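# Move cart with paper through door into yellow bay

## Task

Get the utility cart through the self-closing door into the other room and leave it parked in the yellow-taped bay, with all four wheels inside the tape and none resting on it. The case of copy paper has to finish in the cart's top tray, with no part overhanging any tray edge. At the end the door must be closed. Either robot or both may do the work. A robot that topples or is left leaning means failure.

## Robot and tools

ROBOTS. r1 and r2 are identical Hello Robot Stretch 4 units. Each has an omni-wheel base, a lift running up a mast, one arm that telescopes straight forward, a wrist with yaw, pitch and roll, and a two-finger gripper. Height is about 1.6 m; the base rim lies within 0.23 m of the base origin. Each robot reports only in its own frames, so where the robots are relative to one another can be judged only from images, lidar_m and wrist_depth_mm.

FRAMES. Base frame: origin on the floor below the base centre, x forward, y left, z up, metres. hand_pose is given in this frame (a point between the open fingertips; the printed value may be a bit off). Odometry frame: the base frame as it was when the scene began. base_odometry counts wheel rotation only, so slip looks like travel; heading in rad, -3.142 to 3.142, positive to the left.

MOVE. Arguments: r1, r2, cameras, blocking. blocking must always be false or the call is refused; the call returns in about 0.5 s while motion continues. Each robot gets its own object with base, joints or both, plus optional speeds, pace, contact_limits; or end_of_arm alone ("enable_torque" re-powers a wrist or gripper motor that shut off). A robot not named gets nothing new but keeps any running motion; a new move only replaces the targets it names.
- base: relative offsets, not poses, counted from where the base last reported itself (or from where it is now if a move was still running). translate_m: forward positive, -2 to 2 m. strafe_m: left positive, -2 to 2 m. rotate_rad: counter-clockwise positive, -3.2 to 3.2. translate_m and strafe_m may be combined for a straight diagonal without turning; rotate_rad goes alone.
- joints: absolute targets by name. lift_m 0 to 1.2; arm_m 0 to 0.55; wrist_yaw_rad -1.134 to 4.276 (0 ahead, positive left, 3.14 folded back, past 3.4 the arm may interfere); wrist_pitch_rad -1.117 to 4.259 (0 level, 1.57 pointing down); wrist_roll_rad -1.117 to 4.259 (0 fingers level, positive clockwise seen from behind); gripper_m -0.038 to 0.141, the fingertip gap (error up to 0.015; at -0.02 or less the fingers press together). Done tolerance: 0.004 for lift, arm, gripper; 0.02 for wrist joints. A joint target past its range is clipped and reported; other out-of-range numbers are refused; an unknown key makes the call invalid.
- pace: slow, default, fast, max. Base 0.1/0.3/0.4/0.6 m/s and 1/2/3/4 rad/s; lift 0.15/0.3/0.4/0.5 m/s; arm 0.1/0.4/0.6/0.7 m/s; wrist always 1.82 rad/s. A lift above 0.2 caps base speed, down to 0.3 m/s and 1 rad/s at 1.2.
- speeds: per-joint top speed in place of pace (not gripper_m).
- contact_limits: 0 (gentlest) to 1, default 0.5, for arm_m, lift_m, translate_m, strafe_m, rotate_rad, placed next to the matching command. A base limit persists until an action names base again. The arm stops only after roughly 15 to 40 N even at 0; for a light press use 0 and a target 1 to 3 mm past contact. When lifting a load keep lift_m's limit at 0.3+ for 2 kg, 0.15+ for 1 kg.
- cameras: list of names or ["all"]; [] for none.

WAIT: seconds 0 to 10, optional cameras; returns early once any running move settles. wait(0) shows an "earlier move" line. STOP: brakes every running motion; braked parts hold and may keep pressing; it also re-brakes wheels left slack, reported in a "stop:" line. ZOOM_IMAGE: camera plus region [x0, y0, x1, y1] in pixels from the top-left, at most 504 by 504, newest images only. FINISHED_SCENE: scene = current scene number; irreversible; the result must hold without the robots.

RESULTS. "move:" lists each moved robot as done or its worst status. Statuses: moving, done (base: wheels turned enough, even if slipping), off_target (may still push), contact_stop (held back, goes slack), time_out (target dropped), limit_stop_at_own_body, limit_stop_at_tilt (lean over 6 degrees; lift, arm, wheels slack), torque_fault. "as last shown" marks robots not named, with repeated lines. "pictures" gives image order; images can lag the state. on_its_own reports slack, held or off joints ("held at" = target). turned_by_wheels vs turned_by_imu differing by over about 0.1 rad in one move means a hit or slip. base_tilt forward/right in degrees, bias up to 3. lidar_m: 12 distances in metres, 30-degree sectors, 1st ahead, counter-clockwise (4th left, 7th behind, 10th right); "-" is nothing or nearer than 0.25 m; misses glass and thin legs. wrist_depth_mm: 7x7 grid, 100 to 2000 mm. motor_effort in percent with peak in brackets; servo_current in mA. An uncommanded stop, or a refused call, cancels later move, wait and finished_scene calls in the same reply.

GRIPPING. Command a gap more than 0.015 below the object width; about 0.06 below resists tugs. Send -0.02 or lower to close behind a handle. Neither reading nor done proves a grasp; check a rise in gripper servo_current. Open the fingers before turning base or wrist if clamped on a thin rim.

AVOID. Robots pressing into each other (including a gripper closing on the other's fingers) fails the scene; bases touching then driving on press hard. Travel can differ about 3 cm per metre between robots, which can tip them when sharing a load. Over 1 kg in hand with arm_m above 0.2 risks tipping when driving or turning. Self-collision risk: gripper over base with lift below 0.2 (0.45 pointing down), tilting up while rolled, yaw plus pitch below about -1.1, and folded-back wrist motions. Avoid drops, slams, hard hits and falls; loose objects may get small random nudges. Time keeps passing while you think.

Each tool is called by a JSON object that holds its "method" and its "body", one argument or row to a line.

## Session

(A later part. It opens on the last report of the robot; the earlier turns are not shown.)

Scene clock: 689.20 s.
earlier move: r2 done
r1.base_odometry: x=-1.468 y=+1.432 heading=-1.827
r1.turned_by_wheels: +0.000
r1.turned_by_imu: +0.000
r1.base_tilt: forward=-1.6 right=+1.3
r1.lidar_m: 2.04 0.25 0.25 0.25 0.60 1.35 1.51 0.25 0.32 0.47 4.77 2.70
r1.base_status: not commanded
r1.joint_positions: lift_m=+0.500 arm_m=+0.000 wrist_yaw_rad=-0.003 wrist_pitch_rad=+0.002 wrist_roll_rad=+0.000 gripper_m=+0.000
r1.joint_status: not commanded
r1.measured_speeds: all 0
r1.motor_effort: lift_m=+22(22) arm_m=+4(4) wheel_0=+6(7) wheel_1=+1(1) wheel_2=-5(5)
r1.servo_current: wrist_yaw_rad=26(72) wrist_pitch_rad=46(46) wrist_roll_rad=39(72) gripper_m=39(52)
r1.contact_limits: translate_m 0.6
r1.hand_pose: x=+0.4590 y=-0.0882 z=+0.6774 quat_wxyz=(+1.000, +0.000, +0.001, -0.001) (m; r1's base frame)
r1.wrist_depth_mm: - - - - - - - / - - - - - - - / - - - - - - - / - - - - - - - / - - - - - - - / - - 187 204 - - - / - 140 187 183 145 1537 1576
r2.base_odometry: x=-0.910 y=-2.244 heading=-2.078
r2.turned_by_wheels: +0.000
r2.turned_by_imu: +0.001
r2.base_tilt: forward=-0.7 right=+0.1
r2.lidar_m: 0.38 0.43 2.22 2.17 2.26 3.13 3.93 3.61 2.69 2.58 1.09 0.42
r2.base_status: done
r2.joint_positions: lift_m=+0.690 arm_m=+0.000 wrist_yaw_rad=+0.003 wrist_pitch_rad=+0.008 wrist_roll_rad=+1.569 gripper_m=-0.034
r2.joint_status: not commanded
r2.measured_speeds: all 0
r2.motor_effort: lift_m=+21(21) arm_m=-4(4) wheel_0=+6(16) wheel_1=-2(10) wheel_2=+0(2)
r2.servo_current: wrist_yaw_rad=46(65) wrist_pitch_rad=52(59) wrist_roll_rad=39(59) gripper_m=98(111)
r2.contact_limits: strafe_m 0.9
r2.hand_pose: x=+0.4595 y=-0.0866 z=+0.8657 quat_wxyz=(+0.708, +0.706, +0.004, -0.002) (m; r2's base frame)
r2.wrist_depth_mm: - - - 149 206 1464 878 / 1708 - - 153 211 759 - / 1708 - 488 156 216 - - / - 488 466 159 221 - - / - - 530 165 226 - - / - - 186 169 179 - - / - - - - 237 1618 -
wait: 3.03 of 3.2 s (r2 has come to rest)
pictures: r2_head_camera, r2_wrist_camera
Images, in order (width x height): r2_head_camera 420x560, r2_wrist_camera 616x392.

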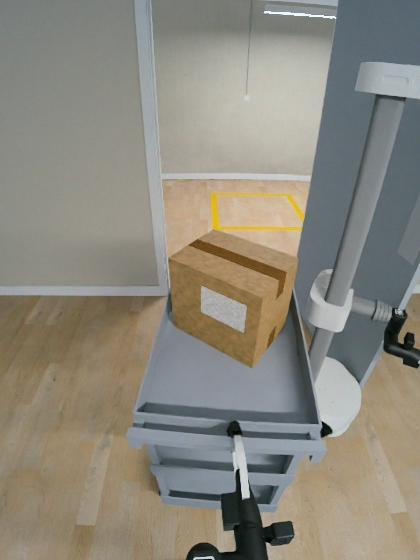

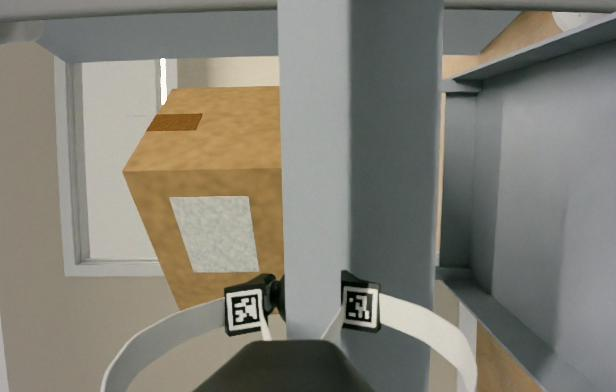

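{"method": "move", "body": {
  "blocking": false,
  "r2": {"base":{"strafe_m":-0.15},"pace":"slow","contact_limits":{"strafe_m":0.9}}
}}

{"method": "wait", "body": {
  "seconds": 2.5
}}

{"method": "move", "body": {
  "blocking": false,
  "r2": {"base":{"translate_m":0.3,"strafe_m":0.045},"pace":"default","contact_limits":{"translate_m":0.9}}
}}

{"method": "wait", "body": {
  "seconds": 2.0
}}

{"method": "wait", "body": {
  "seconds": 0.2,
  "cameras": ["r2_head_camera"]
}}

Scene clock: 711.63 s.
move: r2 moving
r1: as last shown
r1.lidar_m: 2.02 0.25 0.25 0.27 0.57 1.36 1.53 0.25 0.31 0.45 4.77 2.70
r1.motor_effort: lift_m=+22(22) arm_m=+4(4) wheel_0=+6(7) wheel_1=+0(1) wheel_2=-5(5)
r1.servo_current: wrist_yaw_rad=46(59) wrist_pitch_rad=39(52) wrist_roll_rad=46(59) gripper_m=39(46)
r1.contact_limits: translate_m 0.6
r1.wrist_depth_mm: - - - - - - - / - - - - - - - / - - - - - - - / - - - - - - - / - - - - - - - / - - 186 202 - - - / - 140 188 183 145 1576 1576
r2.base_odometry: x=-0.922 y=-2.237 heading=-2.078
r2.turned_by_wheels: +0.000
r2.turned_by_imu: +0.001
r2.base_tilt: forward=-0.7 right=+0.0
r2.lidar_m: 0.40 0.44 2.23 2.18 2.29 3.21 3.89 3.54 2.68 2.56 1.08 0.39
r2.base_status: strafe_m moving
r2.joint_positions: lift_m=+0.690 arm_m=+0.000 wrist_yaw_rad=+0.003 wrist_pitch_rad=+0.008 wrist_roll_rad=+1.569 gripper_m=-0.034
r2.joint_status: not commanded
r2.measured_speeds: translate_m=+0.000 strafe_m=-0.057 rotate_rad=+0.001 lift_m=+0.000 arm_m=+0.000 wrist_yaw_rad=+0.000 wrist_pitch_rad=+0.000 wrist_roll_rad=+0.000
r2.motor_effort: lift_m=+21(21) arm_m=-4(4) wheel_0=+9(11) wheel_1=-5(8) wheel_2=+0(1)
r2.servo_current: wrist_yaw_rad=52(52) wrist_pitch_rad=59(59) wrist_roll_rad=59(59) gripper_m=111(111)
r2.contact_limits: strafe_m 0.9
r2.hand_pose: x=+0.4595 y=-0.0866 z=+0.8657 quat_wxyz=(+0.708, +0.706, +0.004, -0.002) (m; r2's base frame)
r2.wrist_depth_mm: - - 683 151 208 1464 891 / 1756 - - 154 211 759 - / 1708 - 488 157 217 - - / - - 459 160 222 - - / - - 521 165 227 - - / - - 187 169 179 - - / - - - - 236 1661 -
pictures: none

Scene clock: 713.77 s.
earlier move: r2 done
r1.base_odometry: x=-1.468 y=+1.432 heading=-1.827
r1.turned_by_wheels: +0.000
r1.turned_by_imu: +0.000
r1.base_tilt: forward=-1.6 right=+1.3
r1.lidar_m: 2.04 0.25 0.25 0.27 0.61 1.36 0.27 0.25 0.27 0.31 4.77 2.69
r1.base_status: not commanded
r1.joint_positions: lift_m=+0.500 arm_m=+0.000 wrist_yaw_rad=-0.003 wrist_pitch_rad=+0.002 wrist_roll_rad=+0.000 gripper_m=+0.000
r1.joint_status: not commanded
r1.measured_speeds: all 0
r1.motor_effort: lift_m=+22(22) arm_m=+4(4) wheel_0=+7(7) wheel_1=+1(1) wheel_2=-5(5)
r1.servo_current: wrist_yaw_rad=52(78) wrist_pitch_rad=46(52) wrist_roll_rad=46(65) gripper_m=39(52)
r1.contact_limits: translate_m 0.6
r1.hand_pose: x=+0.4590 y=-0.0882 z=+0.6774 quat_wxyz=(+1.000, +0.000, +0.001, -0.001) (m; r1's base frame)
r1.wrist_depth_mm: - - - - - - - / - - - - - - - / - - - - - - - / - - - - - - - / - - - - - - - / - - 186 204 - - - / - 140 188 183 145 1537 1618
r2.base_odometry: x=-1.041 y=-2.171 heading=-2.078
r2.turned_by_wheels: +0.000
r2.turned_by_imu: +0.000
r2.base_tilt: forward=-0.6 right=+0.0
r2.lidar_m: 0.37 0.39 2.37 2.29 2.42 3.43 3.89 3.37 2.50 2.43 0.98 0.42
r2.base_status: done
r2.joint_positions: lift_m=+0.690 arm_m=+0.000 wrist_yaw_rad=+0.003 wrist_pitch_rad=+0.008 wrist_roll_rad=+1.569 gripper_m=-0.034
r2.joint_status: not commanded
r2.measured_speeds: all 0
r2.motor_effort: lift_m=+21(21) arm_m=-3(4) wheel_0=+5(15) wheel_1=-2(8) wheel_2=+0(2)
r2.servo_current: wrist_yaw_rad=52(72) wrist_pitch_rad=52(59) wrist_roll_rad=52(65) gripper_m=104(111)
r2.contact_limits: strafe_m 0.9
r2.hand_pose: x=+0.4595 y=-0.0866 z=+0.8657 quat_wxyz=(+0.708, +0.706, +0.004, -0.002) (m; r2's base frame)
r2.wrist_depth_mm: - - - 181 245 267 266 / 676 683 691 179 242 715 683 / 1708 - - 177 237 809 - / - - 512 175 235 - - / - - 466 172 231 - - / - 512 187 169 179 - - / - - 549 - 225 - -
wait: 2.13 of 2.5 s (r2 has come to rest)
pictures: none

Scene clock: 714.27 s.
move: r2 moving
r1: as last shown
r1.lidar_m: 2.04 0.26 0.25 0.28 0.59 1.35 0.26 0.25 0.27 0.32 4.76 2.69
r1.motor_effort: lift_m=+22(22) arm_m=+4(4) wheel_0=+6(7) wheel_1=+1(1) wheel_2=-5(5)
r1.servo_current: wrist_yaw_rad=39(59) wrist_pitch_rad=39(46) wrist_roll_rad=59(59) gripper_m=39(46)
r1.contact_limits: translate_m 0.6
r1.wrist_depth_mm: - - - - - - - / - - - - - - - / - - - - - - - / - - - - - - - / - - - - - - - / - - 186 203 - - - / - 140 187 183 144 1576 1576
r2.base_odometry: x=-1.052 y=-2.201 heading=-2.078
r2.turned_by_wheels: +0.000
r2.turned_by_imu: +0.000
r2.base_tilt: forward=-0.7 right=+0.1
r2.lidar_m: 0.37 0.38 2.38 2.28 2.41 3.35 3.95 3.40 2.50 2.45 0.97 0.45
r2.base_status: translate_m moving; strafe_m moving
r2.joint_positions: lift_m=+0.690 arm_m=+0.000 wrist_yaw_rad=-0.003 wrist_pitch_rad=+0.008 wrist_roll_rad=+1.569 gripper_m=-0.034
r2.joint_status: not commanded
r2.measured_speeds: translate_m=+0.122 strafe_m=+0.019 rotate_rad=-0.001 lift_m=+0.000 arm_m=+0.000 wrist_yaw_rad=+0.000 wrist_pitch_rad=+0.000 wrist_roll_rad=+0.000
r2.motor_effort: lift_m=+21(21) arm_m=-1(4) wheel_0=+8(12) wheel_1=+9(11) wheel_2=-19(19)
r2.servo_current: wrist_yaw_rad=52(52) wrist_pitch_rad=52(52) wrist_roll_rad=59(65) gripper_m=85(98)
r2.contact_limits: translate_m 0.9
r2.hand_pose: x=+0.4590 y=-0.0883 z=+0.8657 quat_wxyz=(+0.708, +0.706, +0.002, -0.004) (m; r2's base frame)
r2.wrist_depth_mm: - - - 185 251 268 259 / 654 668 661 184 245 676 661 / 1756 - - 180 240 1499 - / 1756 - 535 176 236 842 - / - - 462 173 232 - - / - 492 186 169 178 - - / - - 535 - 224 - -
pictures: none

Scene clock: 716.23 s.
earlier move: r2 done
r1.base_odometry: x=-1.468 y=+1.432 heading=-1.827
r1.turned_by_wheels: +0.000
r1.turned_by_imu: +0.000
r1.base_tilt: forward=-1.6 right=+1.3
r1.lidar_m: 2.05 0.25 0.25 0.25 0.60 0.33 0.25 0.25 0.26 0.34 4.78 2.71
r1.base_status: not commanded
r1.joint_positions: lift_m=+0.500 arm_m=+0.000 wrist_yaw_rad=-0.003 wrist_pitch_rad=+0.002 wrist_roll_rad=+0.000 gripper_m=+0.000
r1.joint_status: not commanded
r1.measured_speeds: all 0
r1.motor_effort: lift_m=+22(22) arm_m=+4(4) wheel_0=+6(7) wheel_1=+1(1) wheel_2=-5(5)
r1.servo_current: wrist_yaw_rad=52(72) wrist_pitch_rad=33(52) wrist_roll_rad=65(65) gripper_m=39(52)
r1.contact_limits: translate_m 0.6
r1.hand_pose: x=+0.4590 y=-0.0882 z=+0.6774 quat_wxyz=(+1.000, +0.000, +0.001, -0.001) (m; r1's base frame)
r1.wrist_depth_mm: - - - - - - - / - - - - - - - / - - - - - - - / - - - - - - - / - - - - - - - / - - 186 204 - - - / - 140 187 183 145 1537 1618
r2.base_odometry: x=-1.147 y=-2.455 heading=-2.078
r2.turned_by_wheels: +0.000
r2.turned_by_imu: +0.000
r2.base_tilt: forward=-0.7 right=+0.0
r2.lidar_m: 0.38 0.40 2.32 2.26 2.37 3.28 - 3.44 2.59 2.48 0.70 0.44
r2.base_status: done
r2.joint_positions: lift_m=+0.690 arm_m=+0.000 wrist_yaw_rad=-0.004 wrist_pitch_rad=+0.008 wrist_roll_rad=+1.569 gripper_m=-0.034
r2.joint_status: not commanded
r2.measured_speeds: all 0
r2.motor_effort: lift_m=+21(21) arm_m=+4(4) wheel_0=+3(12) wheel_1=+2(11) wheel_2=-4(19)
r2.servo_current: wrist_yaw_rad=46(59) wrist_pitch_rad=52(59) wrist_roll_rad=46(65) gripper_m=91(98)
r2.contact_limits: translate_m 0.9
r2.hand_pose: x=+0.4589 y=-0.0886 z=+0.8657 quat_wxyz=(+0.708, +0.706, +0.001, -0.004) (m; r2's base frame)
r2.wrist_depth_mm: - - - 168 229 - 1098 / - - - 168 229 1537 559 / - - 603 168 229 768 - / - - 459 169 229 - - / - - 488 169 229 - - / - - 186 168 178 - - / - - 585 - 229 - -
wait: 1.97 of 2 s (r2 has come to rest)
pictures: none

Scene clock: 716.43 s.
r1.base_odometry: x=-1.468 y=+1.432 heading=-1.827
r1.turned_by_wheels: +0.000
r1.turned_by_imu: +0.000
r1.base_tilt: forward=-1.6 right=+1.3
r1.lidar_m: 2.06 0.25 0.25 0.25 0.59 0.32 0.25 0.25 0.25 0.31 4.77 2.69
r1.base_status: not commanded
r1.joint_positions: lift_m=+0.500 arm_m=+0.000 wrist_yaw_rad=-0.003 wrist_pitch_rad=+0.002 wrist_roll_rad=+0.000 gripper_m=+0.000
r1.joint_status: not commanded
r1.measured_speeds: all 0
r1.motor_effort: lift_m=+22(22) arm_m=+4(4) wheel_0=+6(7) wheel_1=+0(1) wheel_2=-5(5)
r1.servo_current: wrist_yaw_rad=33(72) wrist_pitch_rad=46(52) wrist_roll_rad=39(65) gripper_m=39(52)
r1.contact_limits: translate_m 0.6
r1.hand_pose: x=+0.4590 y=-0.0882 z=+0.6774 quat_wxyz=(+1.000, +0.000, +0.001, -0.001) (m; r1's base frame)
r1.wrist_depth_mm: - - - - - - - / - - - - - - - / - - - - - - - / - - - - - - - / - - - - - - - / - - 186 203 - - - / - 140 188 183 145 1576 1576
r2.base_odometry: x=-1.147 y=-2.455 heading=-2.078
r2.turned_by_wheels: +0.000
r2.turned_by_imu: +0.000
r2.base_tilt: forward=-0.6 right=+0.1
r2.lidar_m: 0.37 0.41 2.35 2.24 2.35 3.32 - 3.43 2.57 2.50 0.68 0.42
r2.base_status: done
r2.joint_positions: lift_m=+0.690 arm_m=+0.000 wrist_yaw_rad=-0.004 wrist_pitch_rad=+0.008 wrist_roll_rad=+1.569 gripper_m=-0.034
r2.joint_status: not commanded
r2.measured_speeds: all 0
r2.motor_effort: lift_m=+21(21) arm_m=+4(4) wheel_0=+3(12) wheel_1=+2(11) wheel_2=-5(19)
r2.servo_current: wrist_yaw_rad=59(59) wrist_pitch_rad=52(59) wrist_roll_rad=46(65) gripper_m=98(98)
r2.contact_limits: translate_m 0.9
r2.hand_pose: x=+0.4589 y=-0.0886 z=+0.8657 quat_wxyz=(+0.708, +0.706, +0.001, -0.004) (m; r2's base frame)
r2.wrist_depth_mm: - - - 168 228 - 1118 / - - - 168 229 1576 554 / - - 597 168 229 768 - / - - 462 168 230 - - / - - 488 169 229 - - / - - 186 169 178 - - / - - 585 - 229 - -
wait: 0.20 s; no rest
pictures: r2_head_camera
Images, in order (width x height): r2_head_camera 420x560.

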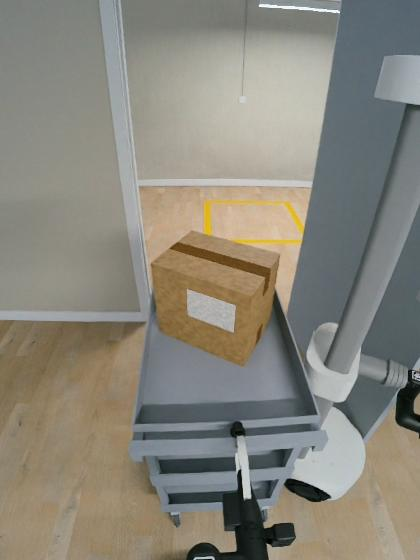

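{"method": "move", "body": {
  "blocking": false,
  "r2": {"base":{"translate_m":0.35,"strafe_m":0.04},"pace":"default","contact_limits":{"translate_m":0.7}}
}}

{"method": "wait", "body": {
  "seconds": 2.2
}}

{"method": "wait", "body": {
  "seconds": 0.2,
  "cameras": ["r2_head_camera"]
}}

Scene clock: 731.97 s.
move: r2 moving
r1: as last shown
r1.lidar_m: 2.04 0.25 0.25 0.25 0.60 0.33 0.25 0.25 0.25 0.56 4.78 2.71
r1.motor_effort: lift_m=+22(22) arm_m=+4(4) wheel_0=+6(6) wheel_1=+1(1) wheel_2=-5(5)
r1.servo_current: wrist_yaw_rad=65(72) wrist_pitch_rad=39(52) wrist_roll_rad=52(72) gripper_m=52(52)
r1.contact_limits: translate_m 0.6
r1.wrist_depth_mm: - - - - - - - / - - - - - - - / - - - - - - - / - - - - - - - / - - - - - - - / - - 186 204 - - - / - 140 188 183 145 1537 1618
r2.base_odometry: x=-1.159 y=-2.484 heading=-2.078
r2.turned_by_wheels: +0.000
r2.turned_by_imu: +0.000
r2.base_tilt: forward=-0.7 right=+0.1
r2.lidar_m: 0.41 0.41 2.32 2.23 2.37 3.29 - 3.48 2.57 2.50 0.65 0.42
r2.base_status: translate_m moving; strafe_m moving
r2.joint_positions: lift_m=+0.690 arm_m=+0.000 wrist_yaw_rad=-0.004 wrist_pitch_rad=+0.008 wrist_roll_rad=+1.569 gripper_m=-0.034
r2.joint_status: not commanded
r2.measured_speeds: translate_m=+0.122 strafe_m=+0.014 rotate_rad=+0.004 lift_m=+0.000 arm_m=+0.000 wrist_yaw_rad=+0.000 wrist_pitch_rad=+0.000 wrist_roll_rad=+0.000
r2.motor_effort: lift_m=+21(21) arm_m=+4(4) wheel_0=+6(9) wheel_1=+8(10) wheel_2=-16(16)
r2.servo_current: wrist_yaw_rad=46(59) wrist_pitch_rad=52(59) wrist_roll_rad=46(59) gripper_m=98(98)
r2.contact_limits: translate_m 0.7
r2.hand_pose: x=+0.4589 y=-0.0886 z=+0.8657 quat_wxyz=(+0.708, +0.706, +0.001, -0.004) (m; r2's base frame)
r2.wrist_depth_mm: - - - 167 226 - 1098 / - - - 167 228 1576 564 / - - 597 168 228 - - / - - 459 168 229 - - / - - 488 169 229 - - / 1537 - 186 169 179 - - / - - 585 - 230 - -
pictures: none

Scene clock: 734.13 s.
earlier move: r2 done
r1.base_odometry: x=-1.468 y=+1.432 heading=-1.827
r1.turned_by_wheels: +0.000
r1.turned_by_imu: +0.000
r1.base_tilt: forward=-1.6 right=+1.3
r1.lidar_m: 2.03 0.25 0.25 0.26 0.58 0.37 0.28 0.30 0.42 0.55 4.77 2.69
r1.base_status: not commanded
r1.joint_positions: lift_m=+0.500 arm_m=+0.000 wrist_yaw_rad=-0.003 wrist_pitch_rad=+0.002 wrist_roll_rad=+0.000 gripper_m=+0.000
r1.joint_status: not commanded
r1.measured_speeds: all 0
r1.motor_effort: lift_m=+22(22) arm_m=+4(4) wheel_0=+6(7) wheel_1=+1(1) wheel_2=-5(5)
r1.servo_current: wrist_yaw_rad=39(72) wrist_pitch_rad=33(52) wrist_roll_rad=52(72) gripper_m=39(52)
r1.contact_limits: translate_m 0.6
r1.hand_pose: x=+0.4590 y=-0.0882 z=+0.6774 quat_wxyz=(+1.000, +0.000, +0.001, -0.001) (m; r1's base frame)
r1.wrist_depth_mm: - - - - - - - / - - - - - - - / - - - - - - - / - - - - - - - / - - - - - - - / - - 186 204 - - - / - 140 187 183 145 1537 1618
r2.base_odometry: x=-1.282 y=-2.781 heading=-2.077
r2.turned_by_wheels: +0.000
r2.turned_by_imu: +0.001
r2.base_tilt: forward=-0.6 right=+0.0
r2.lidar_m: 0.40 0.44 2.03 2.19 2.31 3.22 - 3.53 2.65 0.57 0.45 0.41
r2.base_status: done
r2.joint_positions: lift_m=+0.690 arm_m=+0.000 wrist_yaw_rad=-0.002 wrist_pitch_rad=+0.008 wrist_roll_rad=+1.569 gripper_m=-0.034
r2.joint_status: not commanded
r2.measured_speeds: all 0
r2.motor_effort: lift_m=+21(21) arm_m=+4(4) wheel_0=+4(11) wheel_1=+2(10) wheel_2=-3(17)
r2.servo_current: wrist_yaw_rad=52(59) wrist_pitch_rad=46(59) wrist_roll_rad=52(65) gripper_m=98(104)
r2.contact_limits: translate_m 0.7
r2.hand_pose: x=+0.4591 y=-0.0879 z=+0.8657 quat_wxyz=(+0.708, +0.706, +0.002, -0.003) (m; r2's base frame)
r2.wrist_depth_mm: - - - 150 206 1537 1138 / - - - 153 212 768 - / - - 492 157 216 - - / - 488 462 160 221 - - / - - 525 166 227 - - / - - 186 169 179 - - / - - - - 238 - -
wait: 2.17 of 2.2 s (r2 has come to rest)
pictures: none

Scene clock: 734.33 s.
r1.base_odometry: x=-1.468 y=+1.432 heading=-1.827
r1.turned_by_wheels: +0.000
r1.turned_by_imu: +0.000
r1.base_tilt: forward=-1.6 right=+1.3
r1.lidar_m: 2.05 0.25 0.25 0.26 0.62 0.37 0.28 0.28 0.45 0.57 4.80 2.69
r1.base_status: not commanded
r1.joint_positions: lift_m=+0.500 arm_m=+0.000 wrist_yaw_rad=-0.003 wrist_pitch_rad=+0.002 wrist_roll_rad=+0.000 gripper_m=+0.000
r1.joint_status: not commanded
r1.measured_speeds: all 0
r1.motor_effort: lift_m=+22(22) arm_m=+4(4) wheel_0=+6(7) wheel_1=+1(1) wheel_2=-5(5)
r1.servo_current: wrist_yaw_rad=52(72) wrist_pitch_rad=39(52) wrist_roll_rad=52(72) gripper_m=46(52)
r1.contact_limits: translate_m 0.6
r1.hand_pose: x=+0.4590 y=-0.0882 z=+0.6774 quat_wxyz=(+1.000, +0.000, +0.001, -0.001) (m; r1's base frame)
r1.wrist_depth_mm: - - - - - - - / - - - - - - - / - - - - - - - / - - - - - - - / - - - - - - - / - - 186 202 - - - / - 140 187 183 145 1576 1618
r2.base_odometry: x=-1.282 y=-2.781 heading=-2.077
r2.turned_by_wheels: +0.000
r2.turned_by_imu: +0.000
r2.base_tilt: forward=-0.6 right=+0.1
r2.lidar_m: 0.40 0.44 1.98 2.19 2.31 3.24 - 3.53 2.64 0.57 0.44 0.41
r2.base_status: done
r2.joint_positions: lift_m=+0.690 arm_m=+0.000 wrist_yaw_rad=-0.002 wrist_pitch_rad=+0.008 wrist_roll_rad=+1.569 gripper_m=-0.034
r2.joint_status: not commanded
r2.measured_speeds: all 0
r2.motor_effort: lift_m=+21(21) arm_m=+4(4) wheel_0=+4(11) wheel_1=+2(10) wheel_2=-3(17)
r2.servo_current: wrist_yaw_rad=39(59) wrist_pitch_rad=46(59) wrist_roll_rad=59(65) gripper_m=98(104)
r2.contact_limits: translate_m 0.7
r2.hand_pose: x=+0.4591 y=-0.0879 z=+0.8657 quat_wxyz=(+0.708, +0.706, +0.002, -0.003) (m; r2's base frame)
r2.wrist_depth_mm: - - - 150 207 1576 1138 / - - - 153 211 768 - / - - 492 156 216 - - / - 480 459 161 221 - - / - - 525 166 227 - - / - - 186 169 179 - - / - - - - 238 - -
wait: 0.20 s; no rest
pictures: r2_head_camera
Images, in order (width x height): r2_head_camera 420x560.

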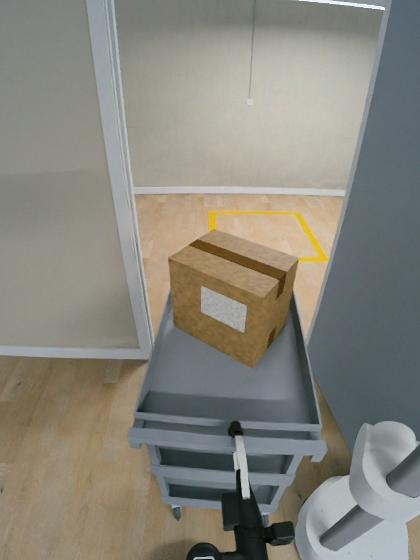

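{"method": "move", "body": {
  "blocking": false,
  "r2": {"base":{"strafe_m":0.06},"pace":"slow","contact_limits":{"strafe_m":0.9}}
}}

{"method": "wait", "body": {
  "seconds": 1.5
}}

{"method": "move", "body": {
  "blocking": false,
  "r2": {"base":{"translate_m":0.5,"strafe_m":-0.1},"pace":"default","contact_limits":{"translate_m":0.7}}
}}

{"method": "wait", "body": {
  "seconds": 2.8
}}

{"method": "wait", "body": {
  "seconds": 0.2,
  "cameras": ["r2_head_camera"]
}}

Scene clock: 756.33 s.
move: r2 moving
r1: as last shown
r1.lidar_m: 2.05 0.25 0.25 0.25 0.58 0.36 0.27 0.29 0.43 0.59 4.77 2.69
r1.servo_current: wrist_yaw_rad=65(65) wrist_pitch_rad=33(46) wrist_roll_rad=33(52) gripper_m=39(46)
r1.contact_limits: translate_m 0.6
r1.wrist_depth_mm: - - - - - - - / - - - - - - - / - - - - - - - / - - - - - - - / - - - - - - - / - - 186 203 - - - / - 140 187 183 144 1618 1618
r2.base_odometry: x=-1.269 y=-2.787 heading=-2.078
r2.turned_by_wheels: +0.000
r2.turned_by_imu: +0.000
r2.base_tilt: forward=-0.7 right=+0.0
r2.lidar_m: 0.40 0.42 2.00 2.19 2.28 3.20 - 3.55 2.64 0.58 0.45 0.41
r2.base_status: strafe_m moving
r2.joint_positions: lift_m=+0.690 arm_m=+0.000 wrist_yaw_rad=-0.002 wrist_pitch_rad=+0.008 wrist_roll_rad=+1.569 gripper_m=-0.034
r2.joint_status: not commanded
r2.measured_speeds: translate_m=+0.001 strafe_m=+0.056 rotate_rad=-0.005 lift_m=+0.000 arm_m=+0.000 wrist_yaw_rad=-0.017 wrist_pitch_rad=+0.000 wrist_roll_rad=+0.000
r2.motor_effort: lift_m=+21(21) arm_m=+4(4) wheel_0=-9(9) wheel_1=+7(8) wheel_2=+0(2)
r2.servo_current: wrist_yaw_rad=52(52) wrist_pitch_rad=52(59) wrist_roll_rad=46(52) gripper_m=98(98)
r2.contact_limits: strafe_m 0.9
r2.hand_pose: x=+0.4591 y=-0.0881 z=+0.8657 quat_wxyz=(+0.708, +0.706, +0.002, -0.004) (m; r2's base frame)
r2.wrist_depth_mm: - - - 153 208 1576 1138 / - - - 156 213 778 - / - - 496 158 217 - - / - 480 459 162 222 - - / - - 517 167 227 - - / - - 185 168 179 - - / - - - - 236 - -
pictures: none

Scene clock: 757.57 s.
earlier move: r2 done
r1.base_odometry: x=-1.468 y=+1.432 heading=-1.827
r1.turned_by_wheels: +0.000
r1.turned_by_imu: +0.000
r1.base_tilt: forward=-1.6 right=+1.3
r1.lidar_m: 2.04 0.25 0.25 0.26 0.60 0.40 0.34 0.34 0.50 4.06 4.76 2.68
r1.base_status: not commanded
r1.joint_positions: lift_m=+0.500 arm_m=+0.000 wrist_yaw_rad=-0.003 wrist_pitch_rad=+0.002 wrist_roll_rad=+0.000 gripper_m=+0.000
r1.joint_status: not commanded
r1.measured_speeds: all 0
r1.motor_effort: lift_m=+22(22) arm_m=+4(4) wheel_0=+6(7) wheel_1=+0(1) wheel_2=-5(5)
r1.servo_current: wrist_yaw_rad=52(65) wrist_pitch_rad=39(52) wrist_roll_rad=59(65) gripper_m=39(52)
r1.contact_limits: translate_m 0.6
r1.hand_pose: x=+0.4590 y=-0.0882 z=+0.6774 quat_wxyz=(+1.000, +0.000, +0.001, -0.001) (m; r1's base frame)
r1.wrist_depth_mm: - - - - - - - / - - - - - - - / - - - - - - - / - - - - - - - / - - - - - - - / - - 186 203 - - - / - 140 188 183 145 1537 1618
r2.base_odometry: x=-1.229 y=-2.810 heading=-2.078
r2.turned_by_wheels: +0.000
r2.turned_by_imu: +0.000
r2.base_tilt: forward=-0.7 right=+0.0
r2.lidar_m: 0.42 0.47 2.06 2.13 2.26 3.12 - 3.61 2.71 0.63 0.49 0.41
r2.base_status: done
r2.joint_positions: lift_m=+0.690 arm_m=+0.000 wrist_yaw_rad=-0.003 wrist_pitch_rad=+0.008 wrist_roll_rad=+1.569 gripper_m=-0.034
r2.joint_status: not commanded
r2.measured_speeds: all 0
r2.motor_effort: lift_m=+20(21) arm_m=+4(4) wheel_0=-6(11) wheel_1=+2(8) wheel_2=+0(2)
r2.servo_current: wrist_yaw_rad=59(59) wrist_pitch_rad=52(59) wrist_roll_rad=39(59) gripper_m=98(98)
r2.contact_limits: strafe_m 0.9
r2.hand_pose: x=+0.4590 y=-0.0884 z=+0.8657 quat_wxyz=(+0.708, +0.706, +0.002, -0.004) (m; r2's base frame)
r2.wrist_depth_mm: - - - 143 198 1430 591 / - - 559 147 204 - - / - 492 452 151 211 - - / - - 473 157 218 - - / - - 554 164 226 - - / - - 185 169 180 - - / - - - - 242 - 492
wait: 1.23 of 1.5 s (r2 has come to rest)
pictures: none

Scene clock: 758.07 s.
move: r2 moving
r1: as last shown
r1.lidar_m: 2.03 0.25 0.25 0.26 0.61 0.41 0.32 0.35 0.49 4.08 4.77 2.69
r1.motor_effort: lift_m=+22(22) arm_m=+4(4) wheel_0=+6(7) wheel_1=+1(1) wheel_2=-5(5)
r1.servo_current: wrist_yaw_rad=65(65) wrist_pitch_rad=39(46) wrist_roll_rad=46(65) gripper_m=46(46)
r1.contact_limits: translate_m 0.6
r1.wrist_depth_mm: - - - - - - - / - - - - - - - / - - - - - - - / - - - - - - - / - - - - - - - / - - 186 204 - - - / - 140 187 183 145 1576 1576
r2.base_odometry: x=-1.250 y=-2.834 heading=-2.077
r2.turned_by_wheels: +0.000
r2.turned_by_imu: +0.000
r2.base_tilt: forward=-0.7 right=+0.0
r2.lidar_m: 0.41 0.46 1.99 2.11 2.25 3.16 - 3.58 2.72 0.55 0.46 0.41
r2.base_status: translate_m moving; strafe_m moving
r2.joint_positions: lift_m=+0.690 arm_m=+0.000 wrist_yaw_rad=-0.003 wrist_pitch_rad=+0.008 wrist_roll_rad=+1.569 gripper_m=-0.034
r2.joint_status: not commanded
r2.measured_speeds: translate_m=+0.122 strafe_m=-0.025 rotate_rad=-0.005 lift_m=+0.000 arm_m=+0.000 wrist_yaw_rad=+0.002 wrist_pitch_rad=+0.000 wrist_roll_rad=+0.000
r2.motor_effort: lift_m=+21(21) arm_m=+4(4) wheel_0=+9(15) wheel_1=+6(8) wheel_2=-14(16)
r2.servo_current: wrist_yaw_rad=65(65) wrist_pitch_rad=52(59) wrist_roll_rad=39(52) gripper_m=91(98)
r2.contact_limits: translate_m 0.7
r2.hand_pose: x=+0.4590 y=-0.0883 z=+0.8657 quat_wxyz=(+0.708, +0.706, +0.002, -0.004) (m; r2's base frame)
r2.wrist_depth_mm: - - - 140 196 1430 - / - - 554 145 202 - - / - 488 449 150 209 - - / - - 469 156 217 - - / - - 554 163 224 - - / - - 185 168 180 - - / - - - - 241 - 496
pictures: none

Scene clock: 760.73 s.
earlier move: r2 done
r1.base_odometry: x=-1.468 y=+1.432 heading=-1.827
r1.turned_by_wheels: +0.000
r1.turned_by_imu: +0.000
r1.base_tilt: forward=-1.6 right=+1.3
r1.lidar_m: 2.05 0.25 0.25 0.26 0.58 0.55 0.38 0.37 2.93 4.07 4.76 2.70
r1.base_status: not commanded
r1.joint_positions: lift_m=+0.500 arm_m=+0.000 wrist_yaw_rad=-0.003 wrist_pitch_rad=+0.002 wrist_roll_rad=+0.000 gripper_m=+0.000
r1.joint_status: not commanded
r1.measured_speeds: all 0
r1.motor_effort: lift_m=+22(22) arm_m=+4(4) wheel_0=+6(7) wheel_1=+0(1) wheel_2=-5(5)
r1.servo_current: wrist_yaw_rad=46(72) wrist_pitch_rad=46(52) wrist_roll_rad=33(72) gripper_m=39(46)
r1.contact_limits: translate_m 0.6
r1.hand_pose: x=+0.4590 y=-0.0882 z=+0.6774 quat_wxyz=(+1.000, +0.000, +0.001, -0.001) (m; r1's base frame)
r1.wrist_depth_mm: - - - - - - - / - - - - - - - / - - - - - - - / - - - - - - - / - - - - - - - / - - 186 203 - - - / - 140 187 183 145 1537 1618
r2.base_odometry: x=-1.559 y=-3.198 heading=-2.077
r2.turned_by_wheels: +0.000
r2.turned_by_imu: +0.002
r2.base_tilt: forward=-0.7 right=+0.0
r2.lidar_m: 0.40 0.41 1.30 2.22 2.33 3.30 - 3.46 0.36 0.36 0.74 0.43
r2.base_status: done
r2.joint_positions: lift_m=+0.690 arm_m=+0.000 wrist_yaw_rad=+0.000 wrist_pitch_rad=+0.008 wrist_roll_rad=+1.569 gripper_m=-0.034
r2.joint_status: not commanded
r2.measured_speeds: all 0
r2.motor_effort: lift_m=+21(21) arm_m=+4(4) wheel_0=+3(15) wheel_1=+5(8) wheel_2=-3(16)
r2.servo_current: wrist_yaw_rad=39(65) wrist_pitch_rad=52(59) wrist_roll_rad=52(59) gripper_m=98(104)
r2.contact_limits: translate_m 0.7
r2.hand_pose: x=+0.4593 y=-0.0874 z=+0.8657 quat_wxyz=(+0.708, +0.706, +0.003, -0.003) (m; r2's base frame)
r2.wrist_depth_mm: - - - 158 216 1537 1138 / - - - 160 219 1464 - / - - 539 162 222 - - / - - 459 165 224 - - / - - 508 167 227 831 - / - - 186 170 179 - - / - - - - 234 1576 -
wait: 2.67 of 2.8 s (r2 has come to rest)
pictures: none

Scene clock: 760.93 s.
r1.base_odometry: x=-1.468 y=+1.432 heading=-1.827
r1.turned_by_wheels: +0.000
r1.turned_by_imu: +0.000
r1.base_tilt: forward=-1.6 right=+1.2
r1.lidar_m: 2.03 0.25 0.25 0.25 0.58 0.53 0.39 0.37 2.91 4.09 4.78 2.65
r1.base_status: not commanded
r1.joint_positions: lift_m=+0.500 arm_m=+0.000 wrist_yaw_rad=-0.003 wrist_pitch_rad=+0.002 wrist_roll_rad=+0.000 gripper_m=+0.000
r1.joint_status: not commanded
r1.measured_speeds: all 0
r1.motor_effort: lift_m=+22(22) arm_m=+4(4) wheel_0=+6(7) wheel_1=+1(1) wheel_2=-5(5)
r1.servo_current: wrist_yaw_rad=39(72) wrist_pitch_rad=39(52) wrist_roll_rad=26(72) gripper_m=39(46)
r1.contact_limits: translate_m 0.6
r1.hand_pose: x=+0.4590 y=-0.0882 z=+0.6774 quat_wxyz=(+1.000, +0.000, +0.001, -0.001) (m; r1's base frame)
r1.wrist_depth_mm: - - - - - - - / - - - - - - - / - - - - - - - / - - - - - - - / - - - - - - - / - - 186 203 - - - / - 140 187 183 145 1576 1661
r2.base_odometry: x=-1.559 y=-3.198 heading=-2.077
r2.turned_by_wheels: +0.000
r2.turned_by_imu: +0.000
r2.base_tilt: forward=-0.7 right=+0.1
r2.lidar_m: 0.41 0.42 1.30 2.21 2.34 3.30 - 3.47 0.34 0.37 0.74 0.40
r2.base_status: done
r2.joint_positions: lift_m=+0.690 arm_m=+0.000 wrist_yaw_rad=+0.000 wrist_pitch_rad=+0.008 wrist_roll_rad=+1.569 gripper_m=-0.034
r2.joint_status: not commanded
r2.measured_speeds: all 0
r2.motor_effort: lift_m=+21(21) arm_m=+4(4) wheel_0=+4(15) wheel_1=+4(8) wheel_2=-3(16)
r2.servo_current: wrist_yaw_rad=39(65) wrist_pitch_rad=46(59) wrist_roll_rad=59(59) gripper_m=98(104)
r2.contact_limits: translate_m 0.7
r2.hand_pose: x=+0.4593 y=-0.0874 z=+0.8657 quat_wxyz=(+0.708, +0.706, +0.003, -0.003) (m; r2's base frame)
r2.wrist_depth_mm: - - - 158 216 1576 1160 / - - - 160 219 1499 - / - - 539 162 222 - - / - - 459 164 224 - - / - - 508 167 228 842 - / - - 186 169 178 - - / - - - - 234 1576 -
wait: 0.20 s; no rest
pictures: r2_head_camera
Images, in order (width x height): r2_head_camera 420x560.

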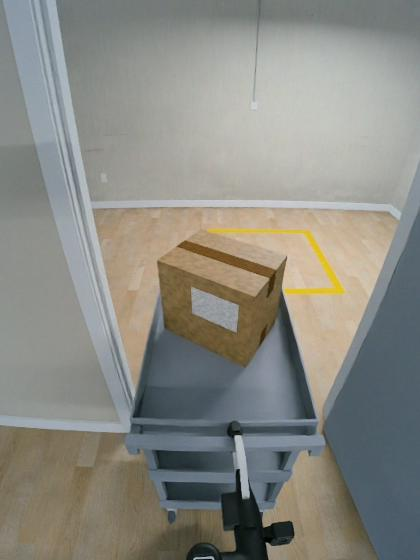

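{"method": "move", "body": {
  "blocking": false,
  "r2": {"base":{"strafe_m":0.06},"pace":"slow","contact_limits":{"strafe_m":0.9}}
}}

{"method": "wait", "body": {
  "seconds": 1.5
}}

{"method": "move", "body": {
  "blocking": false,
  "r2": {"base":{"rotate_rad":-0.16},"pace":"slow","contact_limits":{"rotate_rad":0.9}}
}}

{"method": "wait", "body": {
  "seconds": 1.2
}}

{"method": "move", "body": {
  "blocking": false,
  "r2": {"base":{"translate_m":0.4,"strafe_m":0.01},"pace":"default","contact_limits":{"translate_m":0.7}}
}}

{"method": "wait", "body": {
  "seconds": 2.3
}}

{"method": "wait", "body": {
  "seconds": 0.2,
  "cameras": ["r2_head_camera","r2_head_left_camera"]
}}

Scene clock: 813.60 s.
move: r2 moving
r1: as last shown
r1.base_tilt: forward=-1.6 right=+1.3
r1.lidar_m: 2.04 0.25 0.25 0.26 0.59 0.54 0.41 0.38 2.92 4.07 4.78 2.68
r1.motor_effort: lift_m=+22(22) arm_m=+4(4) wheel_0=+6(7) wheel_1=+0(1) wheel_2=-5(5)
r1.servo_current: wrist_yaw_rad=46(78) wrist_pitch_rad=46(46) wrist_roll_rad=39(52) gripper_m=39(52)
r1.contact_limits: translate_m 0.6
r1.wrist_depth_mm: - - - - - - - / - - - - - - - / - - - - - - - / - - - - - - - / - - - - - - - / - - 186 203 - - - / - 140 188 183 145 1537 1576
r2.base_odometry: x=-1.547 y=-3.205 heading=-2.078
r2.turned_by_wheels: +0.000
r2.turned_by_imu: +0.000
r2.base_tilt: forward=-0.7 right=+0.1
r2.lidar_m: 0.39 0.43 1.30 2.21 2.33 3.26 - 3.53 0.36 0.35 0.75 0.42
r2.base_status: strafe_m moving
r2.joint_positions: lift_m=+0.690 arm_m=+0.000 wrist_yaw_rad=-0.001 wrist_pitch_rad=+0.008 wrist_roll_rad=+1.569 gripper_m=-0.034
r2.joint_status: not commanded
r2.measured_speeds: translate_m=+0.000 strafe_m=+0.055 rotate_rad=-0.001 lift_m=+0.000 arm_m=+0.000 wrist_yaw_rad=-0.021 wrist_pitch_rad=+0.000 wrist_roll_rad=+0.000
r2.motor_effort: lift_m=+21(21) arm_m=+4(4) wheel_0=-14(14) wheel_1=+7(8) wheel_2=+0(4)
r2.servo_current: wrist_yaw_rad=39(65) wrist_pitch_rad=52(52) wrist_roll_rad=59(59) gripper_m=91(104)
r2.contact_limits: strafe_m 0.9
r2.hand_pose: x=+0.4592 y=-0.0878 z=+0.8657 quat_wxyz=(+0.708, +0.706, +0.002, -0.003) (m; r2's base frame)
r2.wrist_depth_mm: - - - 160 219 1537 1182 / - - - 162 220 1464 - / - - 549 164 223 - - / - - 459 166 226 - - / - - 500 167 228 - - / - - 185 169 178 - - / - - - - 233 1618 -
pictures: none

Scene clock: 814.83 s.
earlier move: r2 done
r1.base_odometry: x=-1.468 y=+1.432 heading=-1.827
r1.turned_by_wheels: +0.000
r1.turned_by_imu: +0.000
r1.base_tilt: forward=-1.6 right=+1.3
r1.lidar_m: 2.03 0.27 0.25 0.25 0.60 0.61 0.41 0.39 2.93 4.04 4.76 2.68
r1.base_status: not commanded
r1.joint_positions: lift_m=+0.500 arm_m=+0.000 wrist_yaw_rad=-0.003 wrist_pitch_rad=+0.002 wrist_roll_rad=+0.000 gripper_m=+0.000
r1.joint_status: not commanded
r1.measured_speeds: all 0
r1.motor_effort: lift_m=+22(22) arm_m=+4(4) wheel_0=+6(7) wheel_1=+0(1) wheel_2=-5(5)
r1.servo_current: wrist_yaw_rad=65(78) wrist_pitch_rad=39(46) wrist_roll_rad=39(52) gripper_m=39(52)
r1.contact_limits: translate_m 0.6
r1.hand_pose: x=+0.4590 y=-0.0882 z=+0.6774 quat_wxyz=(+1.000, +0.000, +0.001, -0.001) (m; r1's base frame)
r1.wrist_depth_mm: - - - - - - - / - - - - - - - / - - - - - - - / - - - - - - - / - - - - - - - / - - 186 203 - - - / - 140 187 183 145 1618 1576
r2.base_odometry: x=-1.507 y=-3.227 heading=-2.078
r2.turned_by_wheels: +0.000
r2.turned_by_imu: +0.000
r2.base_tilt: forward=-0.6 right=+0.1
r2.lidar_m: 0.40 0.44 1.31 2.17 2.28 3.20 - 3.57 0.40 0.39 0.80 0.42
r2.base_status: done
r2.joint_positions: lift_m=+0.690 arm_m=+0.000 wrist_yaw_rad=-0.003 wrist_pitch_rad=+0.008 wrist_roll_rad=+1.569 gripper_m=-0.034
r2.joint_status: not commanded
r2.measured_speeds: all 0
r2.motor_effort: lift_m=+21(21) arm_m=+4(4) wheel_0=-8(14) wheel_1=+3(8) wheel_2=+0(4)
r2.servo_current: wrist_yaw_rad=59(65) wrist_pitch_rad=52(59) wrist_roll_rad=46(59) gripper_m=98(104)
r2.contact_limits: strafe_m 0.9
r2.hand_pose: x=+0.4590 y=-0.0883 z=+0.8657 quat_wxyz=(+0.708, +0.706, +0.002, -0.004) (m; r2's base frame)
r2.wrist_depth_mm: - - - 151 207 1537 1138 / - - - 154 213 768 - / - - 496 158 216 - - / - 480 462 162 221 - - / - - 525 166 227 - - / - - 185 168 179 - - / - - - - 237 1708 -
wait: 1.23 of 1.5 s (r2 has come to rest)
pictures: none

Scene clock: 815.33 s.
move: r2 moving
r1: as last shown
r1.lidar_m: 2.05 0.25 0.25 0.25 0.61 0.59 0.42 0.42 2.92 4.08 4.76 2.68
r1.motor_effort: lift_m=+22(22) arm_m=+4(4) wheel_0=+6(6) wheel_1=+1(1) wheel_2=-5(5)
r1.servo_current: wrist_yaw_rad=39(65) wrist_pitch_rad=46(52) wrist_roll_rad=59(65) gripper_m=33(46)
r1.contact_limits: translate_m 0.6
r1.wrist_depth_mm: - - - - - - - / - - - - - - - / - - - - - - - / - - - - - - - / - - - - - - - / - - 186 203 - - - / - 140 187 183 145 1576 1618
r2.base_odometry: x=-1.507 y=-3.227 heading=-2.192
r2.turned_by_wheels: -0.114
r2.turned_by_imu: -0.111
r2.base_tilt: forward=-0.7 right=+0.1
r2.lidar_m: 0.38 0.40 1.15 2.16 2.21 2.87 - 4.01 0.40 0.38 0.78 0.42
r2.base_status: rotate_rad moving
r2.joint_positions: lift_m=+0.690 arm_m=+0.000 wrist_yaw_rad=+0.005 wrist_pitch_rad=+0.008 wrist_roll_rad=+1.569 gripper_m=-0.034
r2.joint_status: not commanded
r2.measured_speeds: translate_m=+0.001 strafe_m=+0.001 rotate_rad=-0.318 lift_m=+0.000 arm_m=+0.000 wrist_yaw_rad=+0.000 wrist_pitch_rad=+0.000 wrist_roll_rad=+0.000
r2.motor_effort: lift_m=+20(21) arm_m=+4(4) wheel_0=+10(12) wheel_1=+5(9) wheel_2=+10(12)
r2.servo_current: wrist_yaw_rad=59(59) wrist_pitch_rad=52(52) wrist_roll_rad=46(52) gripper_m=98(98)
r2.contact_limits: rotate_rad 0.9
r2.hand_pose: x=+0.4597 y=-0.0859 z=+0.8657 quat_wxyz=(+0.708, +0.706, +0.005, -0.001) (m; r2's base frame)
r2.wrist_depth_mm: - - - 165 225 1499 1060 / - - - 166 226 1576 564 / - - 597 167 228 - - / - - 462 168 229 - - / - - 488 169 230 - - / - - 187 169 179 - - / - - 609 - 230 - -
pictures: none

Scene clock: 815.93 s.
earlier move: r2 done
r1.base_odometry: x=-1.468 y=+1.432 heading=-1.827
r1.turned_by_wheels: +0.000
r1.turned_by_imu: +0.000
r1.base_tilt: forward=-1.6 right=+1.3
r1.lidar_m: 2.03 0.25 0.25 0.25 0.58 0.60 0.43 0.40 2.91 4.07 4.78 2.69
r1.base_status: not commanded
r1.joint_positions: lift_m=+0.500 arm_m=+0.000 wrist_yaw_rad=-0.003 wrist_pitch_rad=+0.002 wrist_roll_rad=+0.000 gripper_m=+0.000
r1.joint_status: not commanded
r1.measured_speeds: all 0
r1.motor_effort: lift_m=+22(22) arm_m=+4(4) wheel_0=+6(7) wheel_1=+1(1) wheel_2=-5(5)
r1.servo_current: wrist_yaw_rad=59(65) wrist_pitch_rad=46(52) wrist_roll_rad=52(72) gripper_m=46(52)
r1.contact_limits: translate_m 0.6
r1.hand_pose: x=+0.4590 y=-0.0882 z=+0.6774 quat_wxyz=(+1.000, +0.000, +0.001, -0.001) (m; r1's base frame)
r1.wrist_depth_mm: - - - - - - - / - - - - - - - / - - - - - - - / - - - - - - - / - - - - - - - / - - 186 204 - - - / - 140 187 183 145 1576 1618
r2.base_odometry: x=-1.507 y=-3.227 heading=-2.237
r2.turned_by_wheels: -0.045
r2.turned_by_imu: -0.044
r2.base_tilt: forward=-0.7 right=+0.0
r2.lidar_m: 0.39 0.38 1.13 2.16 2.22 2.79 - 4.27 0.43 0.41 0.78 0.44
r2.base_status: done
r2.joint_positions: lift_m=+0.690 arm_m=+0.000 wrist_yaw_rad=+0.003 wrist_pitch_rad=+0.008 wrist_roll_rad=+1.569 gripper_m=-0.034
r2.joint_status: not commanded
r2.measured_speeds: all 0
r2.motor_effort: lift_m=+20(21) arm_m=+4(4) wheel_0=+4(12) wheel_1=+5(9) wheel_2=+4(12)
r2.servo_current: wrist_yaw_rad=46(59) wrist_pitch_rad=52(52) wrist_roll_rad=52(59) gripper_m=85(98)
r2.contact_limits: rotate_rad 0.9
r2.hand_pose: x=+0.4595 y=-0.0866 z=+0.8657 quat_wxyz=(+0.708, +0.706, +0.004, -0.002) (m; r2's base frame)
r2.wrist_depth_mm: - - - 181 242 250 262 / - - - 178 241 1661 1205 / - - - 176 237 809 - / - - 508 175 234 - - / - - 469 172 231 - - / - - 186 170 179 - - / - - 554 - 226 - -
wait: 0.60 of 1.2 s (r2 has come to rest)
pictures: none

Scene clock: 816.43 s.
move: r2 moving
r1: as last shown
r1.lidar_m: 2.05 0.25 0.25 0.25 0.62 0.55 0.41 0.42 2.92 4.10 4.78 2.67
r1.motor_effort: lift_m=+22(22) arm_m=+4(4) wheel_0=+6(6) wheel_1=+1(1) wheel_2=-5(5)
r1.servo_current: wrist_yaw_rad=46(59) wrist_pitch_rad=39(52) wrist_roll_rad=59(65) gripper_m=46(46)
r1.contact_limits: translate_m 0.6
r1.wrist_depth_mm: - - - - - - - / - - - - - - - / - - - - - - - / - - - - - - - / - - - - - - - / - - 186 203 - - - / - 140 187 183 145 1576 1618
r2.base_odometry: x=-1.526 y=-3.252 heading=-2.237
r2.turned_by_wheels: +0.000
r2.turned_by_imu: +0.000
r2.base_tilt: forward=-0.7 right=+0.1
r2.lidar_m: 0.35 0.39 1.10 2.17 2.21 2.77 - 4.25 0.41 0.40 0.77 0.42
r2.base_status: translate_m moving; strafe_m moving
r2.joint_positions: lift_m=+0.690 arm_m=+0.000 wrist_yaw_rad=+0.002 wrist_pitch_rad=+0.008 wrist_roll_rad=+1.569 gripper_m=-0.034
r2.joint_status: not commanded
r2.measured_speeds: translate_m=+0.121 strafe_m=+0.004 rotate_rad=-0.003 lift_m=+0.000 arm_m=+0.000 wrist_yaw_rad=-0.005 wrist_pitch_rad=+0.000 wrist_roll_rad=+0.000
r2.motor_effort: lift_m=+21(21) arm_m=+4(4) wheel_0=+8(11) wheel_1=+10(11) wheel_2=-15(15)
r2.servo_current: wrist_yaw_rad=39(52) wrist_pitch_rad=52(59) wrist_roll_rad=46(52) gripper_m=91(98)
r2.contact_limits: translate_m 0.7
r2.hand_pose: x=+0.4594 y=-0.0869 z=+0.8657 quat_wxyz=(+0.708, +0.706, +0.003, -0.002) (m; r2's base frame)
r2.wrist_depth_mm: - - - 185 247 262 259 / - - - 182 244 1661 1205 / - - - 179 239 1618 - / - - 535 176 235 - - / - - 466 173 230 - - / - - 186 169 179 - - / - - 539 - 224 - -
pictures: none

Scene clock: 818.73 s.
earlier move: r2 moving
r1.base_odometry: x=-1.468 y=+1.432 heading=-1.827
r1.turned_by_wheels: +0.000
r1.turned_by_imu: +0.000
r1.base_tilt: forward=-1.6 right=+1.3
r1.lidar_m: 2.05 0.25 0.25 0.25 0.60 0.56 0.55 2.77 2.94 4.07 4.78 2.67
r1.base_status: not commanded
r1.joint_positions: lift_m=+0.500 arm_m=+0.000 wrist_yaw_rad=-0.003 wrist_pitch_rad=+0.002 wrist_roll_rad=+0.000 gripper_m=+0.000
r1.joint_status: not commanded
r1.measured_speeds: all 0
r1.motor_effort: lift_m=+22(22) arm_m=+4(4) wheel_0=+6(7) wheel_1=+1(1) wheel_2=-5(5)
r1.servo_current: wrist_yaw_rad=39(72) wrist_pitch_rad=46(52) wrist_roll_rad=39(78) gripper_m=46(52)
r1.contact_limits: translate_m 0.6
r1.hand_pose: x=+0.4590 y=-0.0882 z=+0.6774 quat_wxyz=(+1.000, +0.000, +0.001, -0.001) (m; r1's base frame)
r1.wrist_depth_mm: - - - - - - - / - - - - - - - / - - - - - - - / - - - - - - - / - - - - - - - / - - 186 203 - - - / - 140 187 183 144 1576 1576
r2.base_odometry: x=-1.746 y=-3.548 heading=-2.236
r2.turned_by_wheels: +0.000
r2.turned_by_imu: +0.000
r2.base_tilt: forward=-0.6 right=+0.1
r2.lidar_m: 0.35 0.35 0.60 1.30 2.26 2.81 - 0.60 0.57 0.67 0.68 0.46
r2.base_status: translate_m moving; strafe_m moving
r2.joint_positions: lift_m=+0.690 arm_m=+0.000 wrist_yaw_rad=+0.000 wrist_pitch_rad=+0.008 wrist_roll_rad=+1.569 gripper_m=-0.034
r2.joint_status: not commanded
r2.measured_speeds: all 0
r2.motor_effort: lift_m=+21(21) arm_m=+4(4) wheel_0=+3(11) wheel_1=+3(11) wheel_2=-1(16)
r2.servo_current: wrist_yaw_rad=20(59) wrist_pitch_rad=59(59) wrist_roll_rad=39(65) gripper_m=98(98)
r2.contact_limits: translate_m 0.7
r2.hand_pose: x=+0.4593 y=-0.0874 z=+0.8657 quat_wxyz=(+0.708, +0.706, +0.003, -0.003) (m; r2's base frame)
r2.wrist_depth_mm: - - - 232 279 1366 1060 / - - - 263 267 1464 1118 / - - - 193 257 1708 525 / - - - 184 245 759 - / - - 473 178 236 - - / - - 186 170 178 - - / - - 484 - 217 - -
wait: 2.30 s; no rest
pictures: none

Scene clock: 818.77 s.
earlier move: r2 done
r1.base_odometry: x=-1.468 y=+1.432 heading=-1.827
r1.turned_by_wheels: +0.000
r1.turned_by_imu: +0.000
r1.base_tilt: forward=-1.6 right=+1.2
r1.lidar_m: 2.03 0.25 0.25 0.27 0.61 0.58 0.55 2.76 2.93 4.10 4.77 2.69
r1.base_status: not commanded
r1.joint_positions: lift_m=+0.500 arm_m=+0.000 wrist_yaw_rad=-0.003 wrist_pitch_rad=+0.002 wrist_roll_rad=+0.000 gripper_m=+0.000
r1.joint_status: not commanded
r1.measured_speeds: all 0
r1.motor_effort: lift_m=+22(22) arm_m=+4(4) wheel_0=+6(7) wheel_1=+0(1) wheel_2=-5(5)
r1.servo_current: wrist_yaw_rad=39(72) wrist_pitch_rad=46(52) wrist_roll_rad=39(78) gripper_m=46(52)
r1.contact_limits: translate_m 0.6
r1.hand_pose: x=+0.4590 y=-0.0882 z=+0.6774 quat_wxyz=(+1.000, +0.000, +0.001, -0.001) (m; r1's base frame)
r1.wrist_depth_mm: - - - - - - - / - - - - - - - / - - - - - - - / - - - - - - - / - - - - - - - / - - 186 202 - - - / - 140 188 183 145 1537 1618
r2.base_odometry: x=-1.746 y=-3.548 heading=-2.236
r2.turned_by_wheels: +0.000
r2.turned_by_imu: +0.000
r2.base_tilt: forward=-0.7 right=+0.1
r2.lidar_m: 0.34 0.34 0.58 1.33 2.24 2.82 - 0.61 0.59 0.67 0.67 0.45
r2.base_status: done
r2.joint_positions: lift_m=+0.690 arm_m=+0.000 wrist_yaw_rad=+0.000 wrist_pitch_rad=+0.008 wrist_roll_rad=+1.569 gripper_m=-0.034
r2.joint_status: not commanded
r2.measured_speeds: all 0
r2.motor_effort: lift_m=+20(21) arm_m=+4(4) wheel_0=+2(11) wheel_1=+3(11) wheel_2=-2(16)
r2.servo_current: wrist_yaw_rad=20(59) wrist_pitch_rad=59(59) wrist_roll_rad=39(65) gripper_m=98(98)
r2.contact_limits: translate_m 0.7
r2.hand_pose: x=+0.4593 y=-0.0874 z=+0.8657 quat_wxyz=(+0.708, +0.706, +0.003, -0.003) (m; r2's base frame)
r2.wrist_depth_mm: - - - 233 279 1430 1060 / - - - 263 266 1464 1118 / - - - 193 256 1708 525 / - - - 185 245 759 - / - - 473 178 236 - - / - - 186 170 178 - - / - - 484 - 216 - -
wait: 0.03 of 0.2 s (r2 has come to rest)
pictures: r2_head_camera, r2_head_left_camera
Images, in order (width x height): r2_head_camera 420x560, r2_head_left_camera 420x672.

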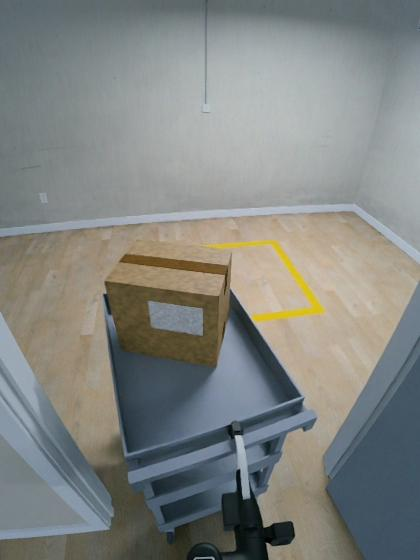

